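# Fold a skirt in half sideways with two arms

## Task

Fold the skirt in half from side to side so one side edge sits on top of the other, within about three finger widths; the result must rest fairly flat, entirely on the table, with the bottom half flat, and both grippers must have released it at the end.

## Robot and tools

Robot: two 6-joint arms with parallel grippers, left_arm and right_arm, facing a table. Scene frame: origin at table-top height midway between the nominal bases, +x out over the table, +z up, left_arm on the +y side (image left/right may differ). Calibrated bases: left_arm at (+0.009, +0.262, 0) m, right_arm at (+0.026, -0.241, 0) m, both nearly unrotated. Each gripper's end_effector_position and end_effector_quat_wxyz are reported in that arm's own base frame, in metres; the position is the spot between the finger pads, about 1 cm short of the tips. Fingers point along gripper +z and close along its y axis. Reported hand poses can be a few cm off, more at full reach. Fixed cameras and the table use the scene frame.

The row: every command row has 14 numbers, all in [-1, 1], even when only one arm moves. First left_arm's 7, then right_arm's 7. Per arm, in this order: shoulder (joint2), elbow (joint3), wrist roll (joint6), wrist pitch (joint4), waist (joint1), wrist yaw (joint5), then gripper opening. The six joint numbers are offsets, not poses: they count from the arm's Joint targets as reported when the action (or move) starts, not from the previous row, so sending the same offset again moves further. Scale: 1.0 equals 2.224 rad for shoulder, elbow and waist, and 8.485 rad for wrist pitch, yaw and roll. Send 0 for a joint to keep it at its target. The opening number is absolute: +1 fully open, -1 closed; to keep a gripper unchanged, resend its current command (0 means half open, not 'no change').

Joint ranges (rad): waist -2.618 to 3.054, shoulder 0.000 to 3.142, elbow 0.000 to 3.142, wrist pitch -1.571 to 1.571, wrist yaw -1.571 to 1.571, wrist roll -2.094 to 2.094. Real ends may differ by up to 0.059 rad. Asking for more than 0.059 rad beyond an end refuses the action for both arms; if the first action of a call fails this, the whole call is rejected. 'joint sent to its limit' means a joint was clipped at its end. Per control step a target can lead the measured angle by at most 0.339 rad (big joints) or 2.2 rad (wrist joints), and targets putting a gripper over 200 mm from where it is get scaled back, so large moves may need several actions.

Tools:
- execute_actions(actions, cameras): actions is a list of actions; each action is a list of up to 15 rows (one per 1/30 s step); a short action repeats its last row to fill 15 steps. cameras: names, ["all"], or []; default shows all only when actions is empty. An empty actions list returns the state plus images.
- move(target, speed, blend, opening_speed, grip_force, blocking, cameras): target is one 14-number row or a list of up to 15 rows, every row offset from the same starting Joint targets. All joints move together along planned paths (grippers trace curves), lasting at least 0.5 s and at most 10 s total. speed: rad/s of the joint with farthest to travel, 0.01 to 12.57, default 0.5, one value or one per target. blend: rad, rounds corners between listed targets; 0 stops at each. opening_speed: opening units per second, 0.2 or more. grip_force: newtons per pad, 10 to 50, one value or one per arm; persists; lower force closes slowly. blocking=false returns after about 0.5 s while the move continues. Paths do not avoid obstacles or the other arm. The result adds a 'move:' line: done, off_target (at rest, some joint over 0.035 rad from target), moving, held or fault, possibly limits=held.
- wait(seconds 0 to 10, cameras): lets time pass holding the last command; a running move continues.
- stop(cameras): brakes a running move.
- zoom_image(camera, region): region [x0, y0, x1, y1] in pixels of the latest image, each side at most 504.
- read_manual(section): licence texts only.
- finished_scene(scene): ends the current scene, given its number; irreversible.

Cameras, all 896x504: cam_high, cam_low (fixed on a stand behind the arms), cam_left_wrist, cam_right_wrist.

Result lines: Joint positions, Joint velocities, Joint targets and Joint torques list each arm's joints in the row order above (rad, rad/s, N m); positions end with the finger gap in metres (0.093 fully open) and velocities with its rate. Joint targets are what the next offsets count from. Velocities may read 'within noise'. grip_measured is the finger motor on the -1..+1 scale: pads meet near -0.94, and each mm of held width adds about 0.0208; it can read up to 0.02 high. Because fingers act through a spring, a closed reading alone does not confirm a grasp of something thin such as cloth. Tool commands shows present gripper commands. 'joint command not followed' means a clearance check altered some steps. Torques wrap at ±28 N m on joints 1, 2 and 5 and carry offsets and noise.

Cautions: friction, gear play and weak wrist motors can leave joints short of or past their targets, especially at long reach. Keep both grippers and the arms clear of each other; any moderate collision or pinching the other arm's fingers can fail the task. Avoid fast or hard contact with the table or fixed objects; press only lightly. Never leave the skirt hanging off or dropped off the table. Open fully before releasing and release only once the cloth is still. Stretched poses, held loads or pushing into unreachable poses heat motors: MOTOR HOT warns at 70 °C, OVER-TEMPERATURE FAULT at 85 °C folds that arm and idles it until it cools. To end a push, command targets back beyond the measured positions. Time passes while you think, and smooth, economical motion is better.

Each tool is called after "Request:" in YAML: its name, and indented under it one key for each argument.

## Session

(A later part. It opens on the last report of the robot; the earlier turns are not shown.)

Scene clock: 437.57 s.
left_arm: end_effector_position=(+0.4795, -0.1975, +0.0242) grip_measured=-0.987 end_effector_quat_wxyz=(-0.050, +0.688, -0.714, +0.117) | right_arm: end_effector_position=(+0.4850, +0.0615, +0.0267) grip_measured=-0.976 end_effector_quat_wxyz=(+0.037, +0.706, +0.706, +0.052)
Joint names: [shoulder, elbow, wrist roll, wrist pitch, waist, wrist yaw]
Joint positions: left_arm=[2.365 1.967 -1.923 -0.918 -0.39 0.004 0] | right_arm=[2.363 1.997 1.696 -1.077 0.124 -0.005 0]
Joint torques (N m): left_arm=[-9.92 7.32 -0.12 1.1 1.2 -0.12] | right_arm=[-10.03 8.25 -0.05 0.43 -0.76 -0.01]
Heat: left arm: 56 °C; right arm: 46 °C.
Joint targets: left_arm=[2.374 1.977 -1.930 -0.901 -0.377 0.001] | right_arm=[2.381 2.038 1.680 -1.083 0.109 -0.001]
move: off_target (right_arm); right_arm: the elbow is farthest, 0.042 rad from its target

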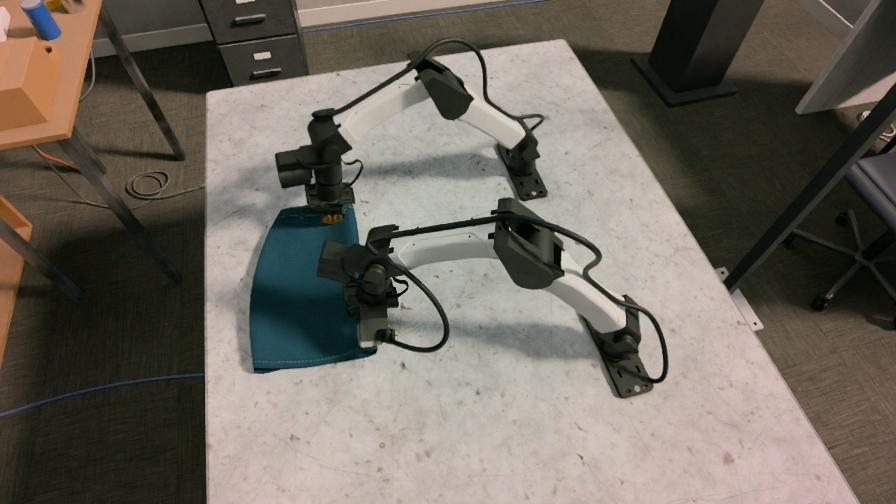

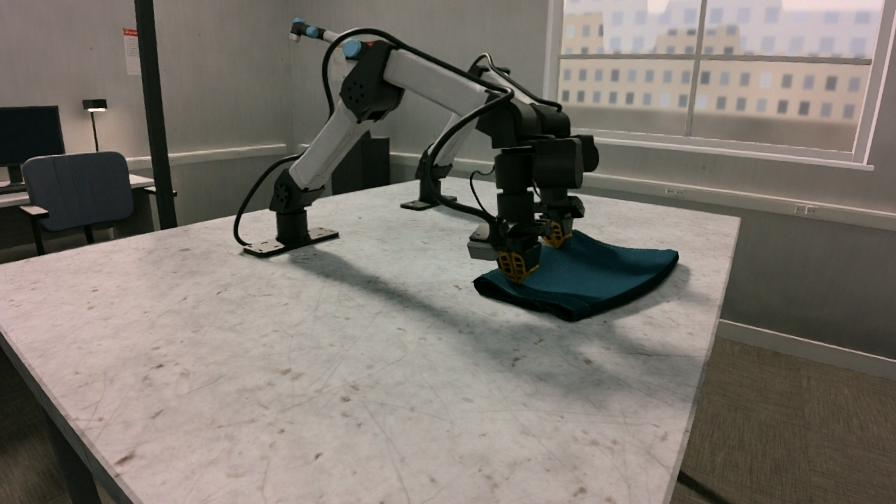

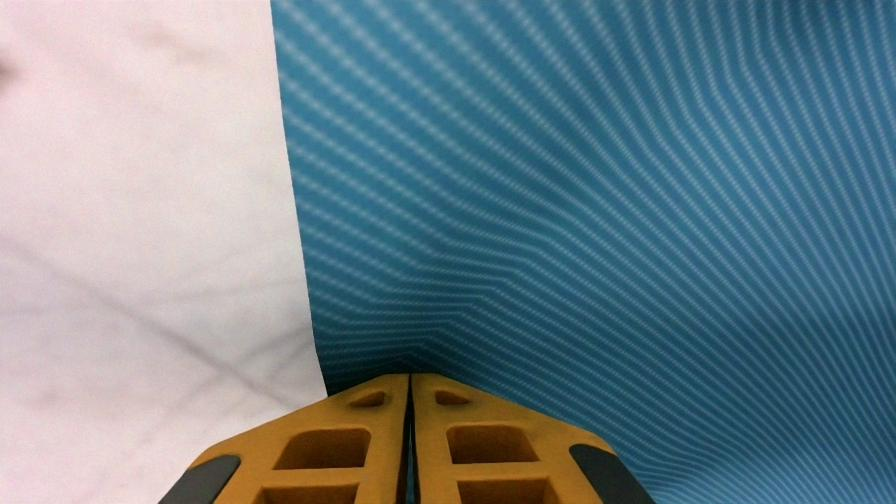

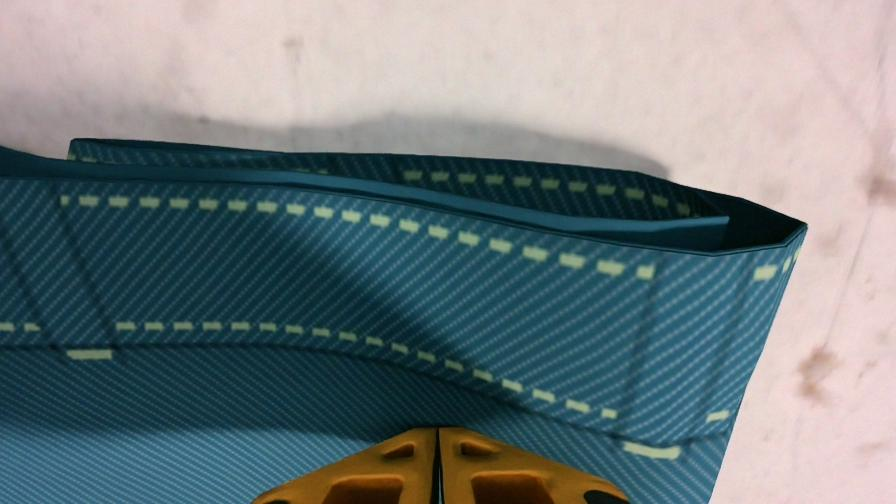

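Request:
move:
  target: [-0.0558, -0.0899, 0, 0.0013, -0.0238, 0, -1, -0.0625, -0.1214, 0, 0.0139, 0.0117, 0, -1]
  speed: 0.12
  cameras: ["all"]

Request:
zoom_image:
  camera: "cam_high"
  region: [235, 190, 395, 390]

Scene clock: 475.57 s.
left_arm: end_effector_position=(+0.4551, -0.1965, +0.0222) grip_measured=-0.987 end_effector_quat_wxyz=(-0.053, +0.681, -0.721, +0.111) | right_arm: end_effector_position=(+0.4665, +0.0591, +0.0167) grip_measured=-0.976 end_effector_quat_wxyz=(+0.042, +0.705, +0.705, +0.058)
Joint names: [shoulder, elbow, wrist roll, wrist pitch, waist, wrist yaw]
Joint positions: left_arm=[2.275 1.805 -1.923 -0.854 -0.411 -0.01 0] | right_arm=[2.271 1.796 1.696 -0.952 0.124 -0.005 0]
Joint torques (N m): left_arm=[-11.97 3.54 -0.11 0.56 -0.55 -0.13] | right_arm=[-13.44 2.88 -0.05 0.41 0.32 -0.02]
Heat: left arm: 62 °C; right arm: 48 °C.
Joint targets: left_arm=[2.250 1.777 -1.930 -0.890 -0.430 0.001] | right_arm=[2.242 1.768 1.680 -0.965 0.135 -0.001]
move: off_target (left_arm); left_arm: the wrist pitch is farthest, 0.036 rad from its target

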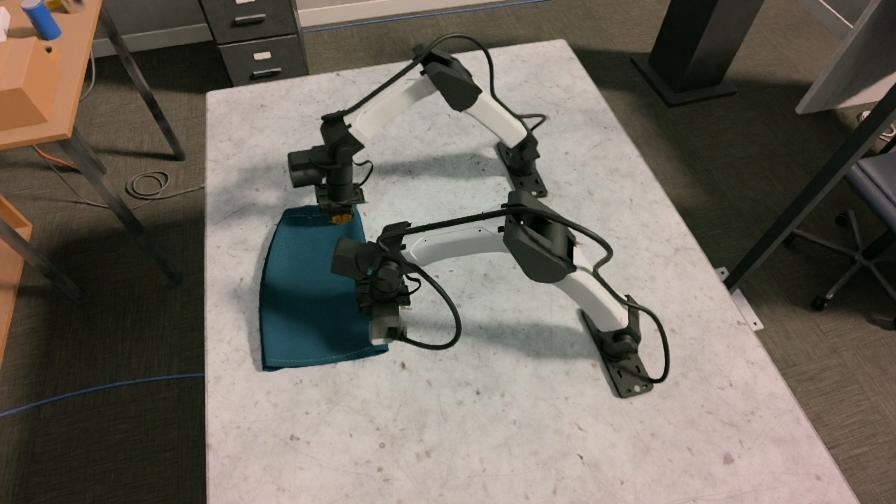

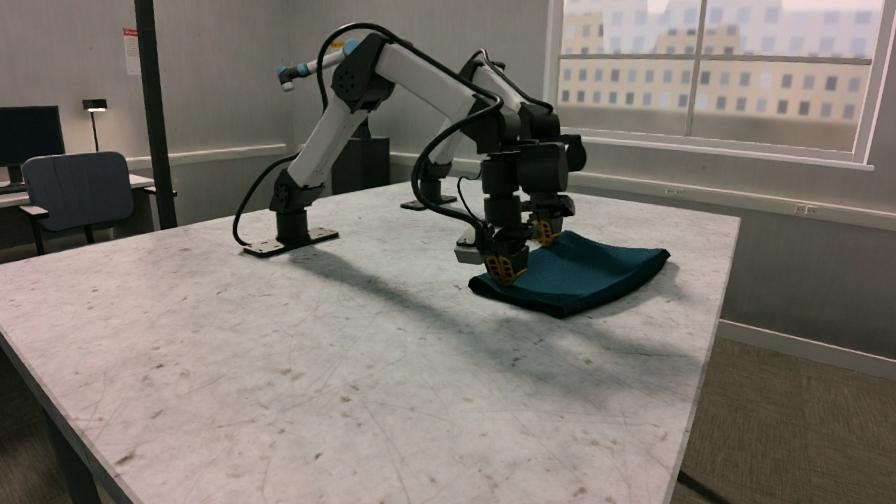

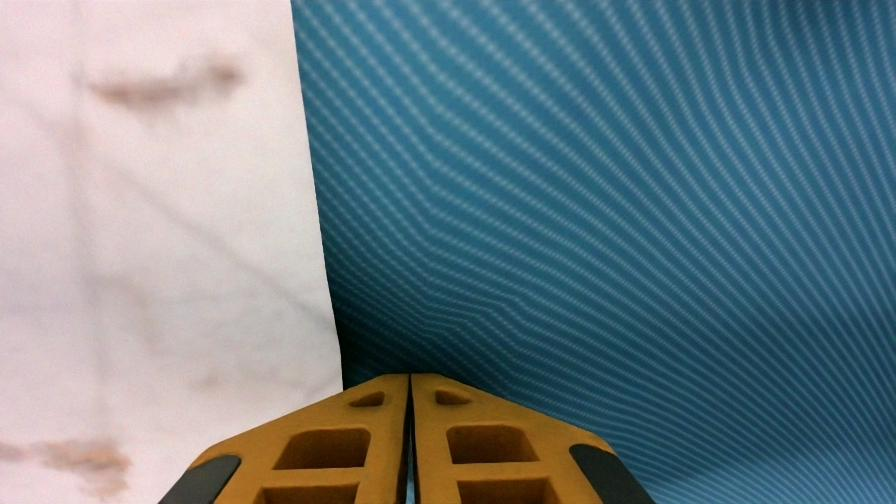

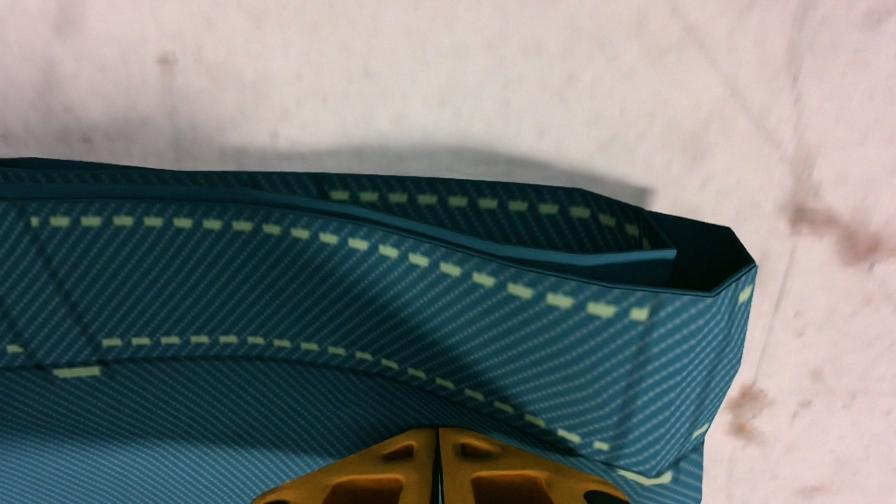

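Scaled by 2.520 from the camera's 896x504 image, which has a finer 1280x720 frame.

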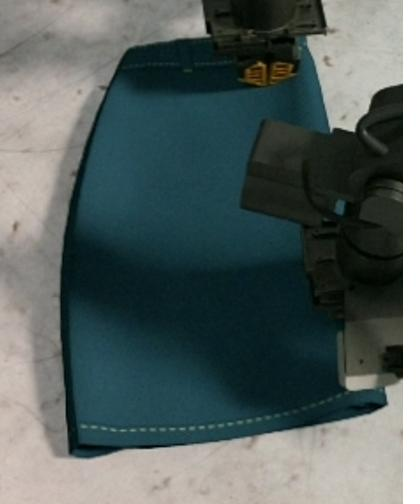

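Request:
zoom_image:
  camera: "cam_low"
  region: [460, 225, 580, 325]

Request:
zoom_image:
  camera: "cam_low"
  region: [560, 225, 680, 325]

Scaled by 4.200 from the camera's 896x504 image, which has a finer 1280x720 frame.

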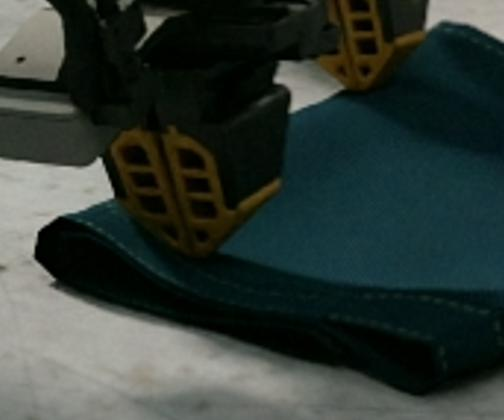

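Scaled by 4.200 from the camera's 896x504 image, which has a finer 1280x720 frame.

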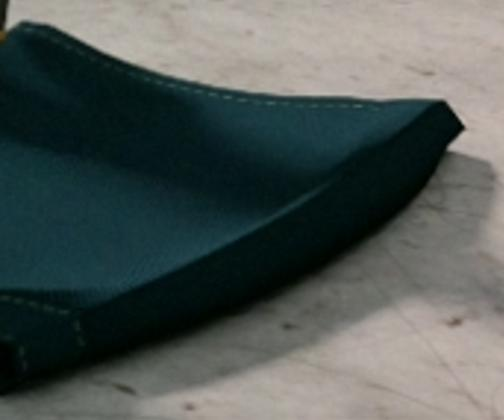

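Request:
zoom_image:
  camera: "cam_high"
  region: [250, 330, 330, 380]

Request:
zoom_image:
  camera: "cam_high"
  region: [265, 195, 325, 235]

Scaled by 6.300 from the camera's 896x504 image, which has a finer 1280x720 frame.

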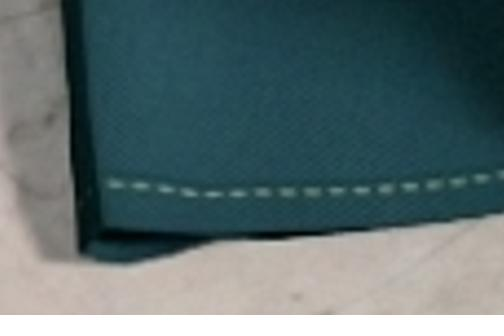

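Scaled by 8.400 from the camera's 896x504 image, which has a finer 1280x720 frame.

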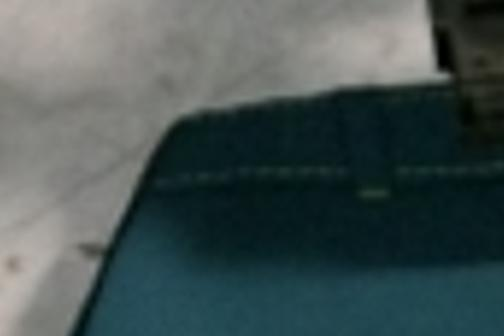

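Request:
move:
  target: [-0.0139, -0.0058, 0, -0.0047, -0.0049, 0, -1, -0.0665, -0.0917, 0, 0.0063, 0.0067, 0, -1]
  speed: 0.12
  cameras: ["all"]

Request:
zoom_image:
  camera: "cam_high"
  region: [250, 330, 330, 380]

Request:
zoom_image:
  camera: "cam_high"
  region: [265, 195, 325, 235]

Scene clock: 560.57 s.
left_arm: end_effector_position=(+0.4424, -0.1985, +0.0225) grip_measured=-0.987 end_effector_quat_wxyz=(-0.046, +0.677, -0.728, +0.098) | right_arm: end_effector_position=(+0.4193, +0.0578, +0.0172) grip_measured=-0.976 end_effector_quat_wxyz=(+0.026, +0.703, +0.710, +0.037)
Joint names: [shoulder, elbow, wrist roll, wrist pitch, waist, wrist yaw]
Joint positions: left_arm=[2.258 1.785 -1.923 -0.881 -0.425 -0.009 0] | right_arm=[2.136 1.583 1.696 -0.927 0.135 -0.005 0]
Joint torques (N m): left_arm=[-12.92 4.15 -0.11 0.36 -0.36 -0.13] | right_arm=[-13.42 3.34 -0.06 0.54 0.39 -0.03]
Heat: left arm: 85 °C; right arm: 64 °C. Fold the left arm in close to its base, or ease its load, before you think long.
Joint targets: left_arm=[2.219 1.764 -1.930 -0.930 -0.441 0.001] | right_arm=[2.094 1.564 1.680 -0.912 0.150 -0.001]
MOTOR HOT: the shoulder of the left arm reports 85 °C; the controller's stop level is 85 °C. To cool a motor, set the load down, stop pushing, or move to a pose that needs little force. The controller stops the left arm once a motor has read 85 °C or more for 1 second.
move: off_target (left_arm, right_arm); left_arm: the wrist pitch is farthest, 0.049 rad from its target; right_arm: the shoulder is farthest, 0.042 rad from its target

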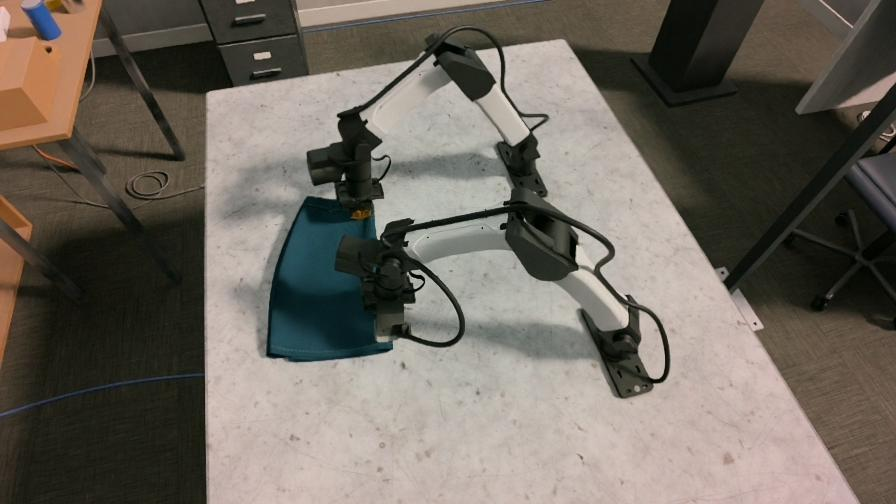

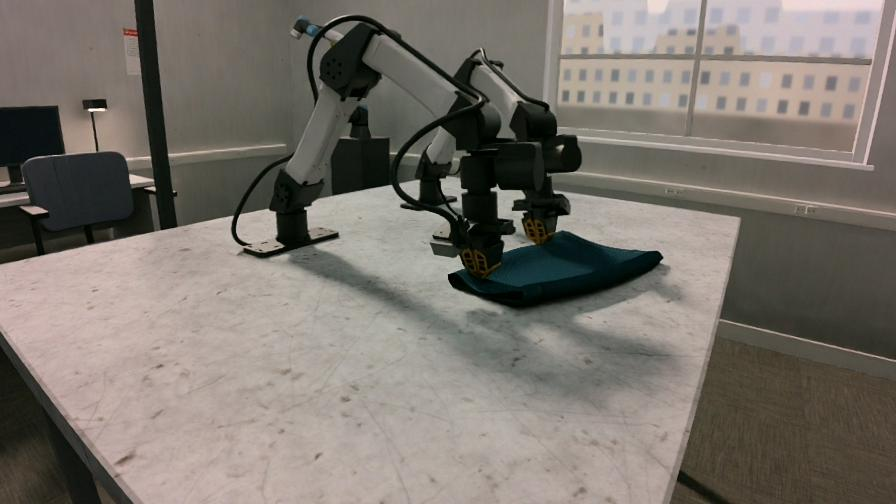

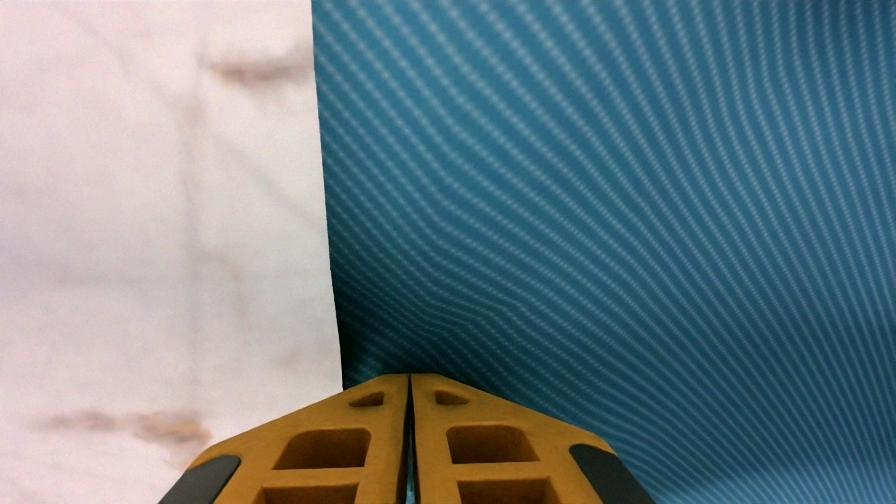

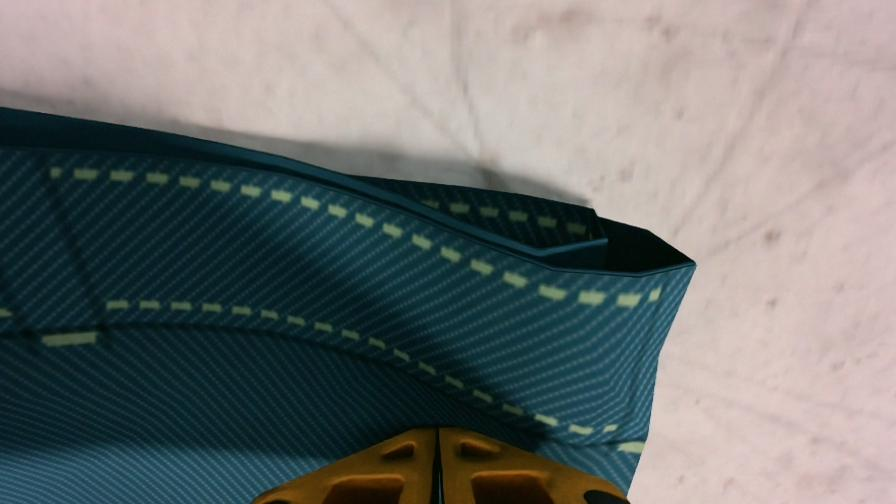

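Scaled by 6.300 from the camera's 896x504 image, which has a finer 1280x720 frame.

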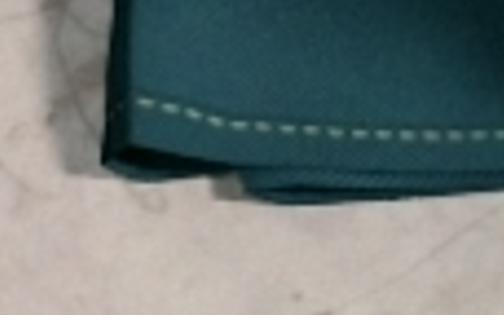

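Scaled by 8.400 from the camera's 896x504 image, which has a finer 1280x720 frame.

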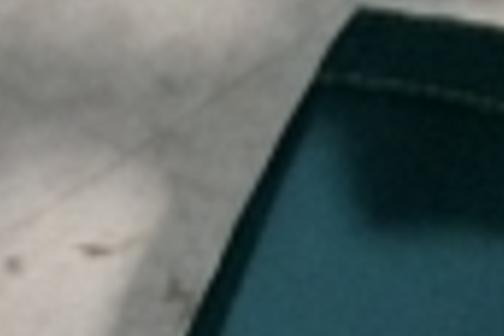

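Request:
move:
  target:
    - [0, 0, 0, 0, 0, 0, -0.1, 0.01, 0.008, 0, 0, 0, 0, -1]
    - [0, 0.1124, 0, -0.0295, 0, 0, -0.1, 0.01, 0.008, 0, 0, 0, 0, -1]
    - [-0.548, -0.4335, 0.2272, 0.0384, 0.514, 0, -0.1, 0.01, 0.008, 0, 0, 0, 0, -1]
  speed: 0.9
  blend: [0, 0.05, 0]
  cameras: ["all"]

Request:
zoom_image:
  camera: "cam_high"
  region: [250, 180, 410, 380]

Scene clock: 580.50 s.
left_arm: end_effector_position=(+0.2368, +0.0005, +0.1270) grip_measured=-0.959 end_effector_quat_wxyz=(+0.630, -0.015, +0.776, -0.010) | right_arm: end_effector_position=(+0.4193, +0.0578, +0.0172) grip_measured=-0.976 end_effector_quat_wxyz=(+0.026, +0.703, +0.710, +0.037)
Joint names: [shoulder, elbow, wrist roll, wrist pitch, waist, wrist yaw]
Joint positions: left_arm=[-0.008 0.014 -0.037 -0.229 -0.003 -0.007 0] | right_arm=[2.136 1.583 1.696 -0.927 0.135 -0.005 0]
Joint torques (N m): left_arm=[0.23 -0.16 -0.01 0.17 0.58 -0.11] | right_arm=[-13.35 3.41 -0.04 0.53 0.49 -0.04]
Heat: left arm: 69 °C; right arm: 66 °C.
Joint targets: left_arm=[0.000 0.021 -0.032 -0.223 0.003 -0.003] | right_arm=[2.095 1.564 1.680 -0.912 0.150 -0.001]
Tool commands: left_gripper/opening=-0.959362 right_gripper/opening=-1.0
OVER-TEMPERATURE FAULT: ARM FOLDED TO REST. Before this call, the shoulder of the left arm reached 85 °C. The left arm's motors are now idle, so it may still sink, and the gripper idles too, so what it holds may stay or slip. The left arm ran none of this call's commands. The stop is over, but the left arm and its gripper will run no more commands until all of the left arm's motors read under 65 °C. This fault puts only its own arm into a fault stop.
MOTOR HOT: still on. The shoulder of the left arm reports 69 °C.
move: fault (left_arm); path passed 0 of 3 targets; left_arm: the shoulder is farthest, 1.008 rad from its target

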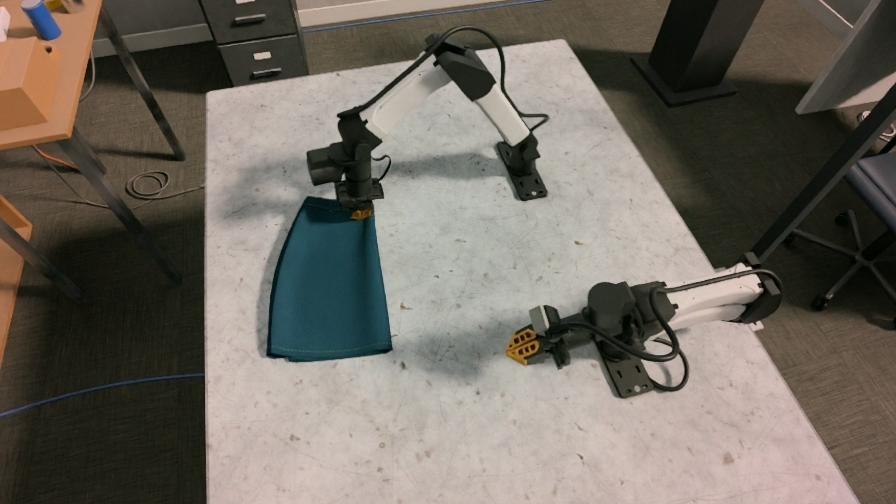

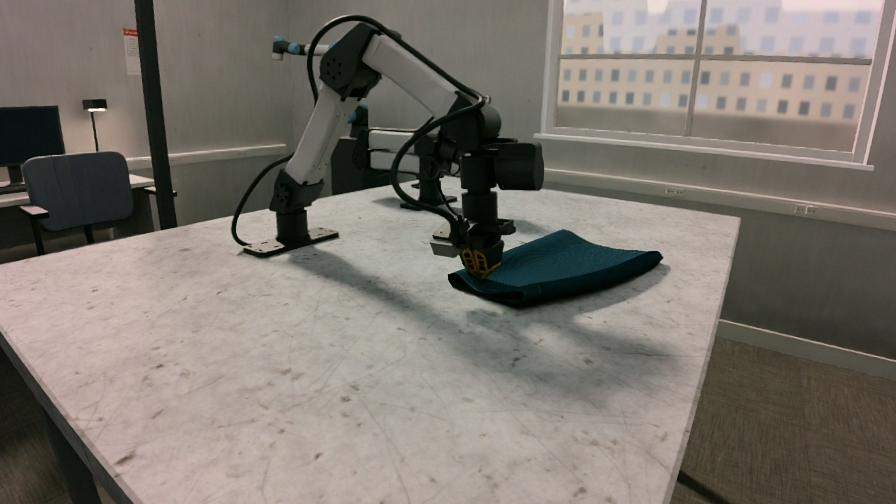

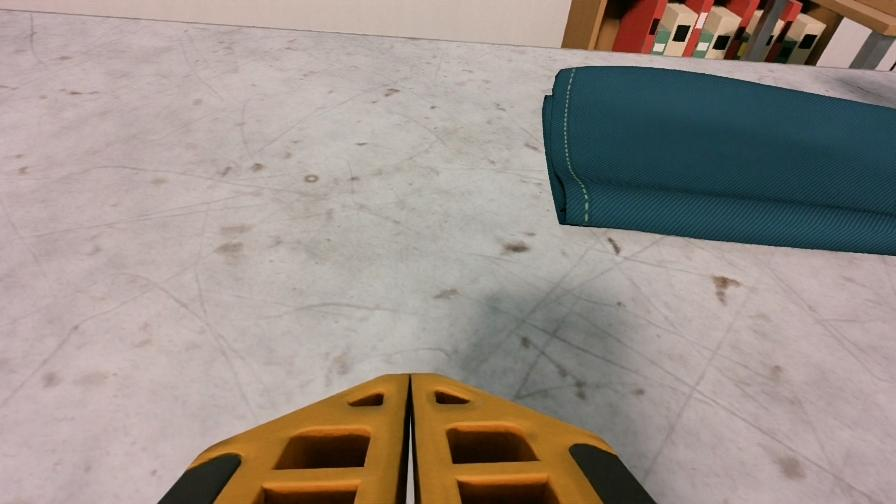

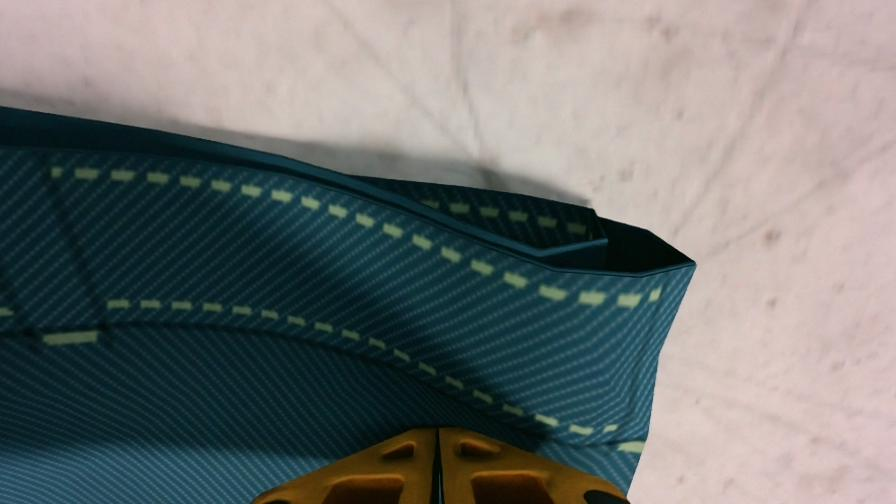

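Scaled by 2.520 from the camera's 896x504 image, which has a finer 1280x720 frame.

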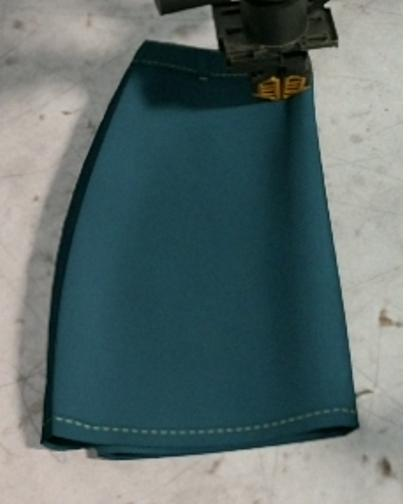

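Request:
zoom_image:
  camera: "cam_left_wrist"
  region: [520, 40, 896, 270]

Scaled by 1.340 from the camera's 896x504 image, which has a finer 1280x720 frame.

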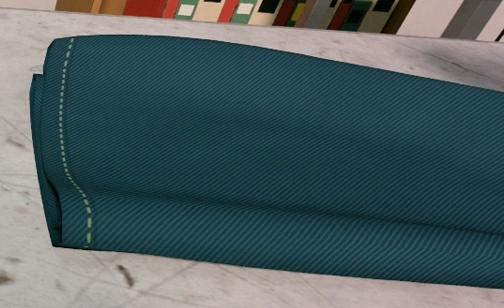

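Request:
execute_actions:
  actions:
    - [[0,0,0,0,0,0,-1,0.0112,0,0,0,0,0,-1]]

Scene clock: 630.93 s.
left_arm: end_effector_position=(+0.2368, +0.0005, +0.1270) grip_measured=-0.959 end_effector_quat_wxyz=(+0.630, -0.015, +0.776, -0.010) | right_arm: end_effector_position=(+0.4193, +0.0578, +0.0172) grip_measured=-0.976 end_effector_quat_wxyz=(+0.026, +0.703, +0.710, +0.037)
Joint names: [shoulder, elbow, wrist roll, wrist pitch, waist, wrist yaw]
Joint positions: left_arm=[-0.008 0.014 -0.037 -0.229 -0.003 -0.007 0] | right_arm=[2.136 1.583 1.696 -0.927 0.135 -0.005 0]
Joint torques (N m): left_arm=[0.21 -0.17 -0.01 0.18 0.58 -0.11] | right_arm=[-11.23 3.37 -0.04 0.53 0.46 -0.01]
Heat: left arm: 52 °C; right arm: 69 °C. Fold the right arm in close to its base, or ease its load, before you think long.
Joint targets: left_arm=[0.000 0.021 -0.032 -0.223 0.003 -0.003] | right_arm=[2.119 1.564 1.680 -0.912 0.150 -0.001]
Tool commands: left_gripper/opening=-0.959362 right_gripper/opening=-1.0
OVER-TEMPERATURE FAULT: ARM ON AGAIN. As an earlier result told, the left arm's stop is over. All of its motors now read under 65 °C. The left arm ran none of this call's commands. The left arm's motors come on with your next command that includes it, even if its numbers there ask for no motion. The left arm accepts commands again.
MOTOR HOT: the shoulder of the right arm reports 69 °C; the controller's stop level is 85 °C. To cool a motor, set the load down, stop pushing, or move to a pose that needs little force.
MOTOR HOT: cleared for the motors of the left arm.

Request:
move:
  target: [0.5396, 0.4852, -0.2184, -0.0562, -0.1443, 0.0004, -0.45, 0.009, 0, 0, 0, 0, 0, -1]
  speed: 1.2
  cameras: []

Request:
move:
  target:
    - [0.5283, 0.4969, 0, -0.0585, 0, 0, -0.45, 0, 0, 0, 0, 0, 0, -1]
    - [0.5364, 0.3849, 0, -0.0255, 0, 0, -0.45, 0, 0, 0, 0, 0, 0, -1]
  speed: [1.0, 0.25]
  cameras: ["cam_left_wrist", "cam_high"]

Scene clock: 687.40 s.
left_arm: end_effector_position=(+0.3285, -0.1047, +0.2103) grip_measured=-0.453 end_effector_quat_wxyz=(-0.173, +0.654, -0.656, +0.336) | right_arm: end_effector_position=(+0.4193, +0.0578, +0.0172) grip_measured=-0.976 end_effector_quat_wxyz=(+0.026, +0.703, +0.710, +0.037)
Joint names: [shoulder, elbow, wrist roll, wrist pitch, waist, wrist yaw]
Joint positions: left_arm=[1.198 1.053 -1.876 -0.65 -0.307 0.004 0.023] | right_arm=[2.136 1.583 1.696 -0.927 0.135 -0.005 0]
Joint torques (N m): left_arm=[-2.48 11.74 -0.12 1.42 -0.03 -0.12] | right_arm=[-9.5 3.44 -0.04 0.54 0.5 -0.03]
Heat: left arm: 48 °C; right arm: 64 °C.
Joint targets: left_arm=[1.200 1.100 -1.885 -0.700 -0.318 0.000] | right_arm=[2.139 1.564 1.680 -0.912 0.150 -0.001]
MOTOR HOT: cleared for the motors of the right arm.
move: off_target (left_arm); left_arm: the wrist pitch is farthest, 0.050 rad from its target
No camera images: "cameras" was empty.

Scene clock: 690.87 s.
left_arm: end_effector_position=(+0.4821, -0.1533, +0.0243) grip_measured=-0.452 end_effector_quat_wxyz=(-0.043, +0.704, -0.703, +0.087) | right_arm: end_effector_position=(+0.4193, +0.0578, +0.0172) grip_measured=-0.976 end_effector_quat_wxyz=(+0.026, +0.703, +0.710, +0.037)
Joint names: [shoulder, elbow, wrist roll, wrist pitch, waist, wrist yaw]
Joint positions: left_arm=[2.37 1.989 -1.879 -0.995 -0.307 0.004 0.023] | right_arm=[2.136 1.583 1.696 -0.927 0.135 -0.005 0]
Joint torques (N m): left_arm=[-8.64 3.04 -0.13 1.63 -0.03 -0.12] | right_arm=[-9.46 3.52 -0.05 0.54 0.54 -0.03]
Heat: left arm: 50 °C; right arm: 63 °C.
Joint targets: left_arm=[2.393 1.956 -1.885 -0.916 -0.318 0.000] | right_arm=[2.139 1.564 1.680 -0.912 0.150 -0.001]
move: off_target (left_arm); left_arm: the wrist pitch is farthest, 0.078 rad from its target
Images, in order (width x height): cam_high 896x504, cam_left_wrist 896x504.

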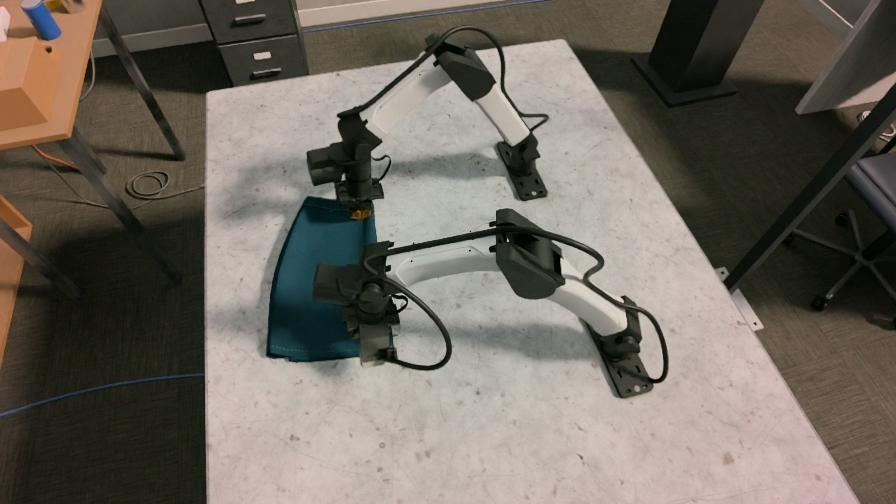

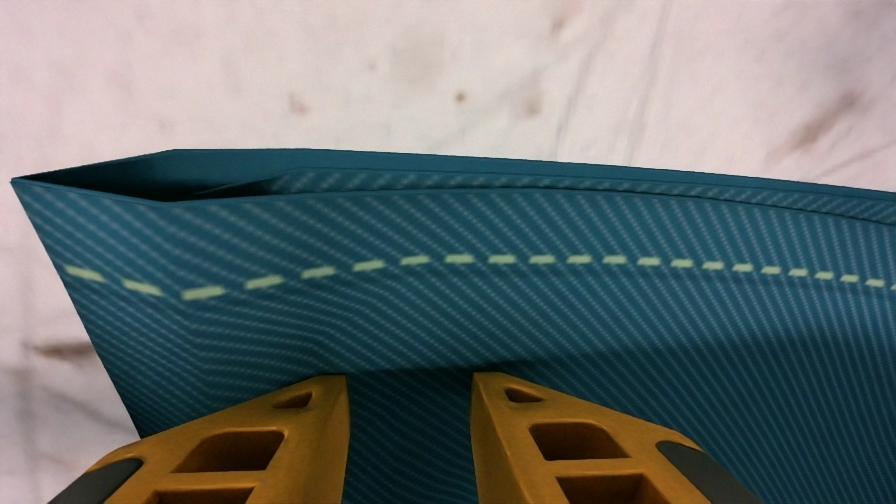

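Request:
move:
  target:
    - [0.001, -0.0067, 0, 0, 0, 0, -0.45, 0, 0, 0, 0, 0, 0, -1]
    - [0.001, -0.0067, 0, 0, 0, 0, -1, 0, 0, 0, 0, 0, 0, -1]
    - [-0.1003, -0.1281, 0, 0.0031, -0.0139, 0, -1, 0, 0, 0, 0, 0, 0, -1]
  speed: [0.1, 0.1, 0.12]
  cameras: ["all"]

Request:
zoom_image:
  camera: "cam_high"
  region: [250, 180, 410, 380]

Scene clock: 701.13 s.
left_arm: end_effector_position=(+0.4449, -0.1528, +0.0227) grip_measured=-0.987 end_effector_quat_wxyz=(-0.050, +0.695, -0.711, +0.094) | right_arm: end_effector_position=(+0.4193, +0.0578, +0.0172) grip_measured=-0.976 end_effector_quat_wxyz=(+0.026, +0.703, +0.710, +0.037)
Joint names: [shoulder, elbow, wrist roll, wrist pitch, waist, wrist yaw]
Joint positions: left_arm=[2.203 1.694 -1.879 -0.849 -0.333 -0.006 0] | right_arm=[2.136 1.583 1.696 -0.927 0.135 -0.005 0]
Joint torques (N m): left_arm=[-12 3.9 -0.12 0.44 -0.28 -0.15] | right_arm=[-9.47 3.41 -0.03 0.53 0.55 -0.02]
Heat: left arm: 55 °C; right arm: 62 °C.
Joint targets: left_arm=[2.170 1.671 -1.885 -0.890 -0.349 0.000] | right_arm=[2.139 1.564 1.680 -0.912 0.150 -0.001]
move: off_target (left_arm); target 2's new numbers were sent with left_arm's wrist pitch 0.071 rad from that target; left_arm: the wrist pitch is farthest, 0.041 rad from its target

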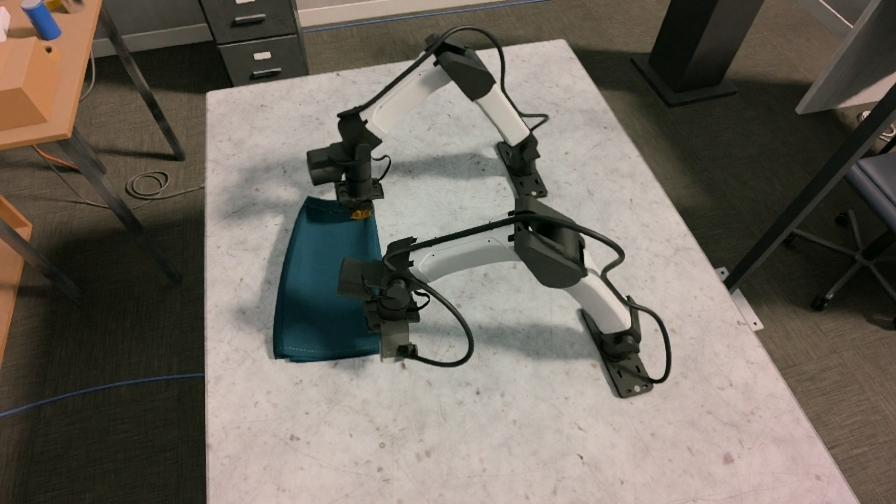

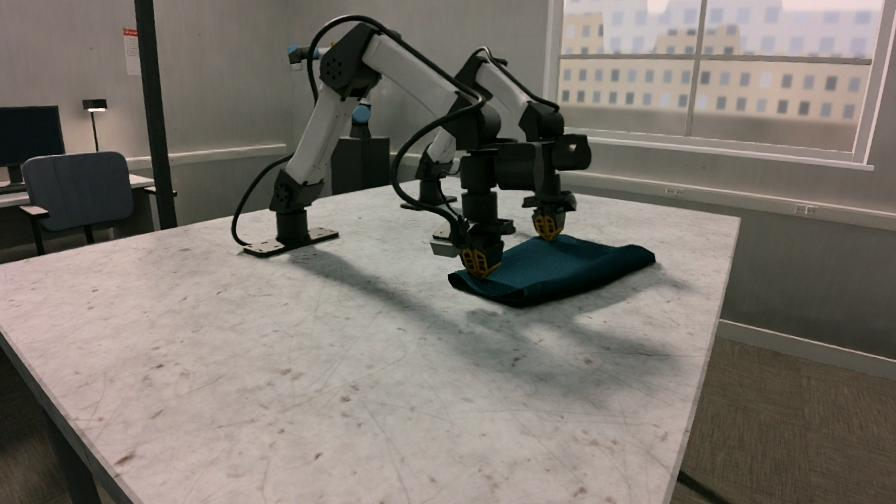

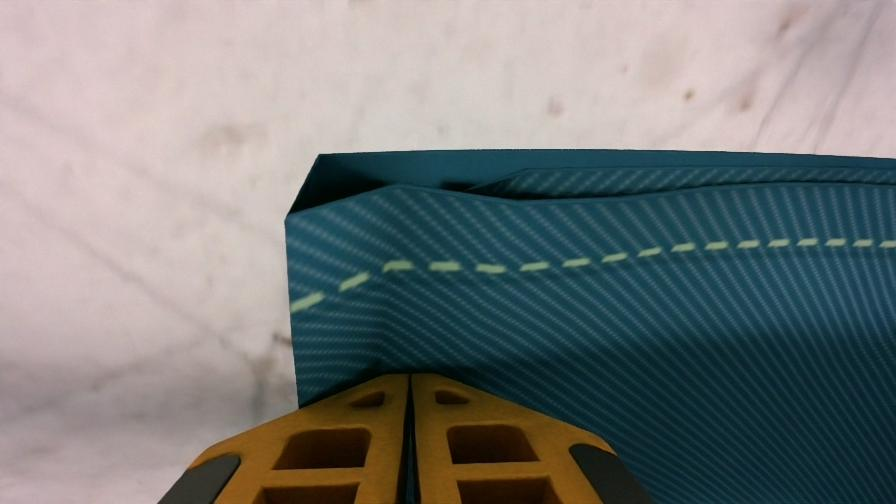

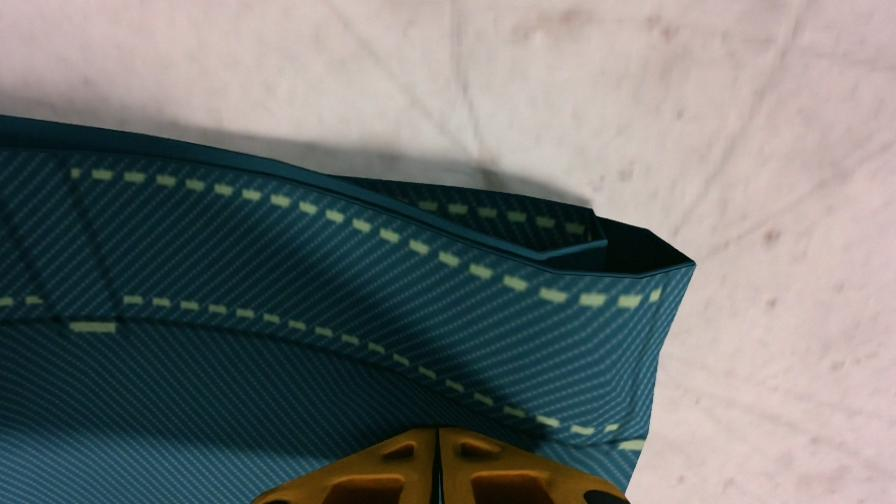

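Scaled by 2.520 from the camera's 896x504 image, which has a finer 1280x720 frame.

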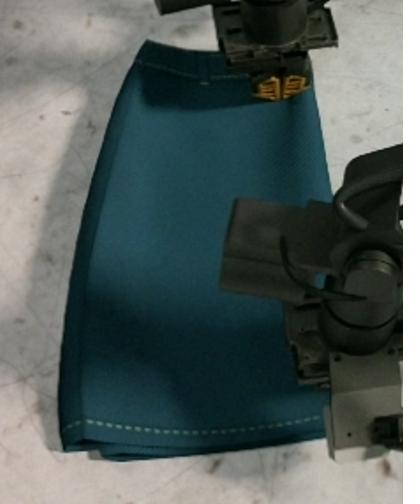

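Request:
move:
  target: [-0.0405, -0.0607, 0, 0.0052, -0.0072, 0, -1, 0, 0, 0, 0, 0, 0, -1]
  speed: 0.12
  cameras: ["all"]

Request:
zoom_image:
  camera: "cam_high"
  region: [250, 180, 410, 380]

Scene clock: 711.90 s.
left_arm: end_effector_position=(+0.4105, -0.1511, +0.0217) grip_measured=-0.987 end_effector_quat_wxyz=(-0.036, +0.689, -0.720, +0.077) | right_arm: end_effector_position=(+0.4192, +0.0585, +0.0172) grip_measured=-0.976 end_effector_quat_wxyz=(+0.025, +0.702, +0.711, +0.037)
Joint names: [shoulder, elbow, wrist roll, wrist pitch, waist, wrist yaw]
Joint positions: left_arm=[2.115 1.558 -1.879 -0.843 -0.351 0.004 0] | right_arm=[2.136 1.583 1.696 -0.927 0.137 -0.005 0]
Joint torques (N m): left_arm=[-11.52 3.88 -0.12 0.73 -0.05 -0.14] | right_arm=[-9.42 3.41 -0.03 0.53 0.47 -0.03]
Heat: left arm: 61 °C; right arm: 61 °C.
Joint targets: left_arm=[2.080 1.536 -1.885 -0.846 -0.365 0.000] | right_arm=[2.139 1.564 1.680 -0.912 0.150 -0.001]
move: done

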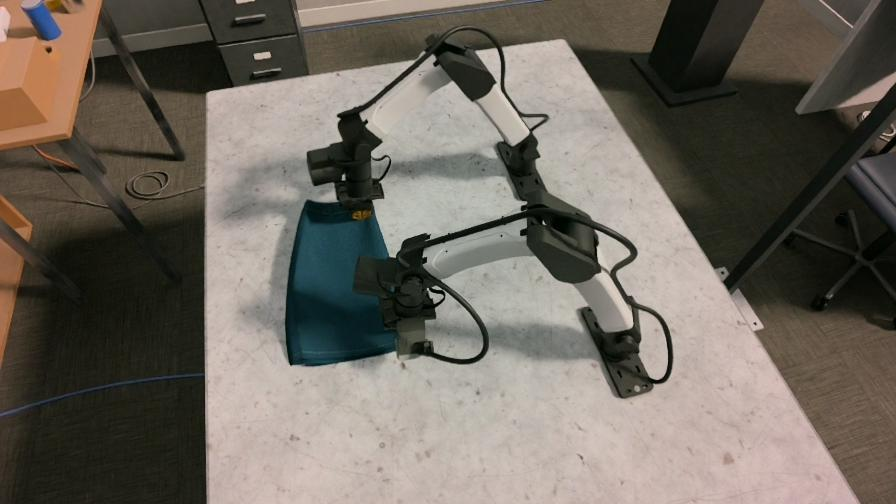

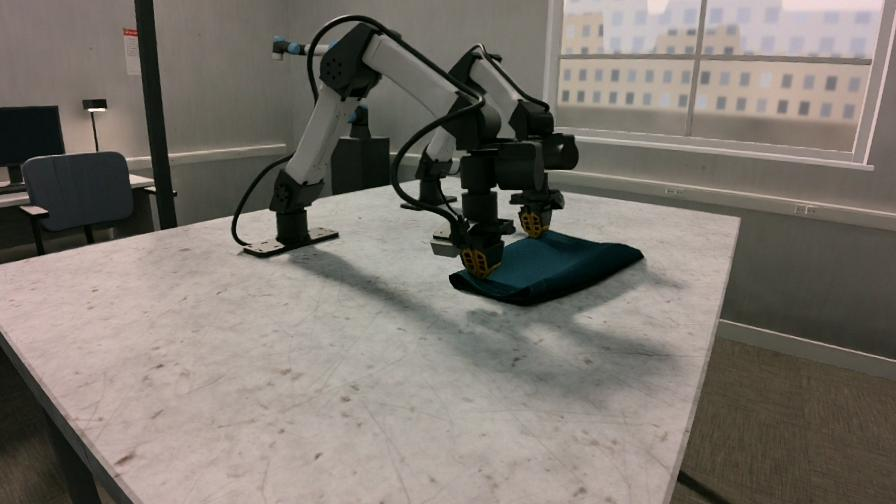

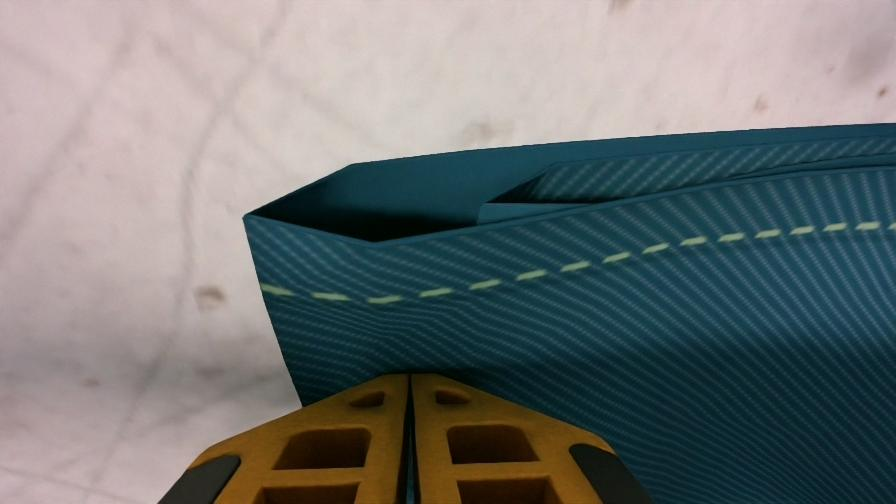

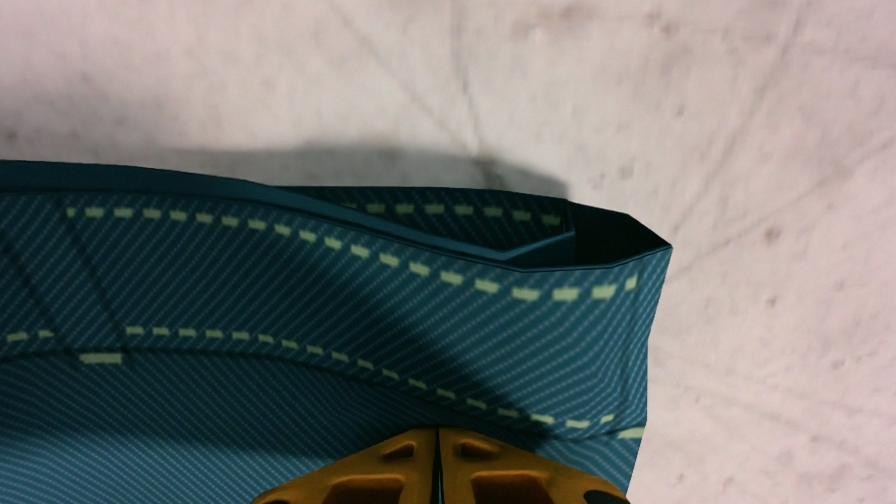

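Scaled by 2.520 from the camera's 896x504 image, which has a finer 1280x720 frame.

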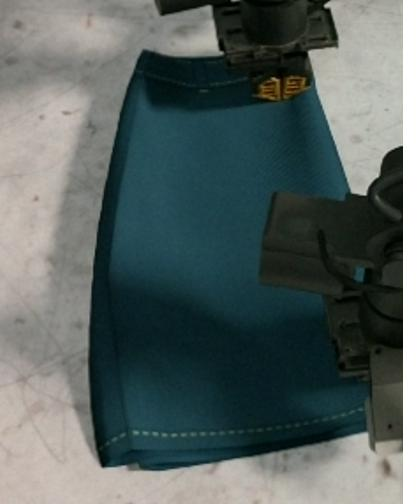

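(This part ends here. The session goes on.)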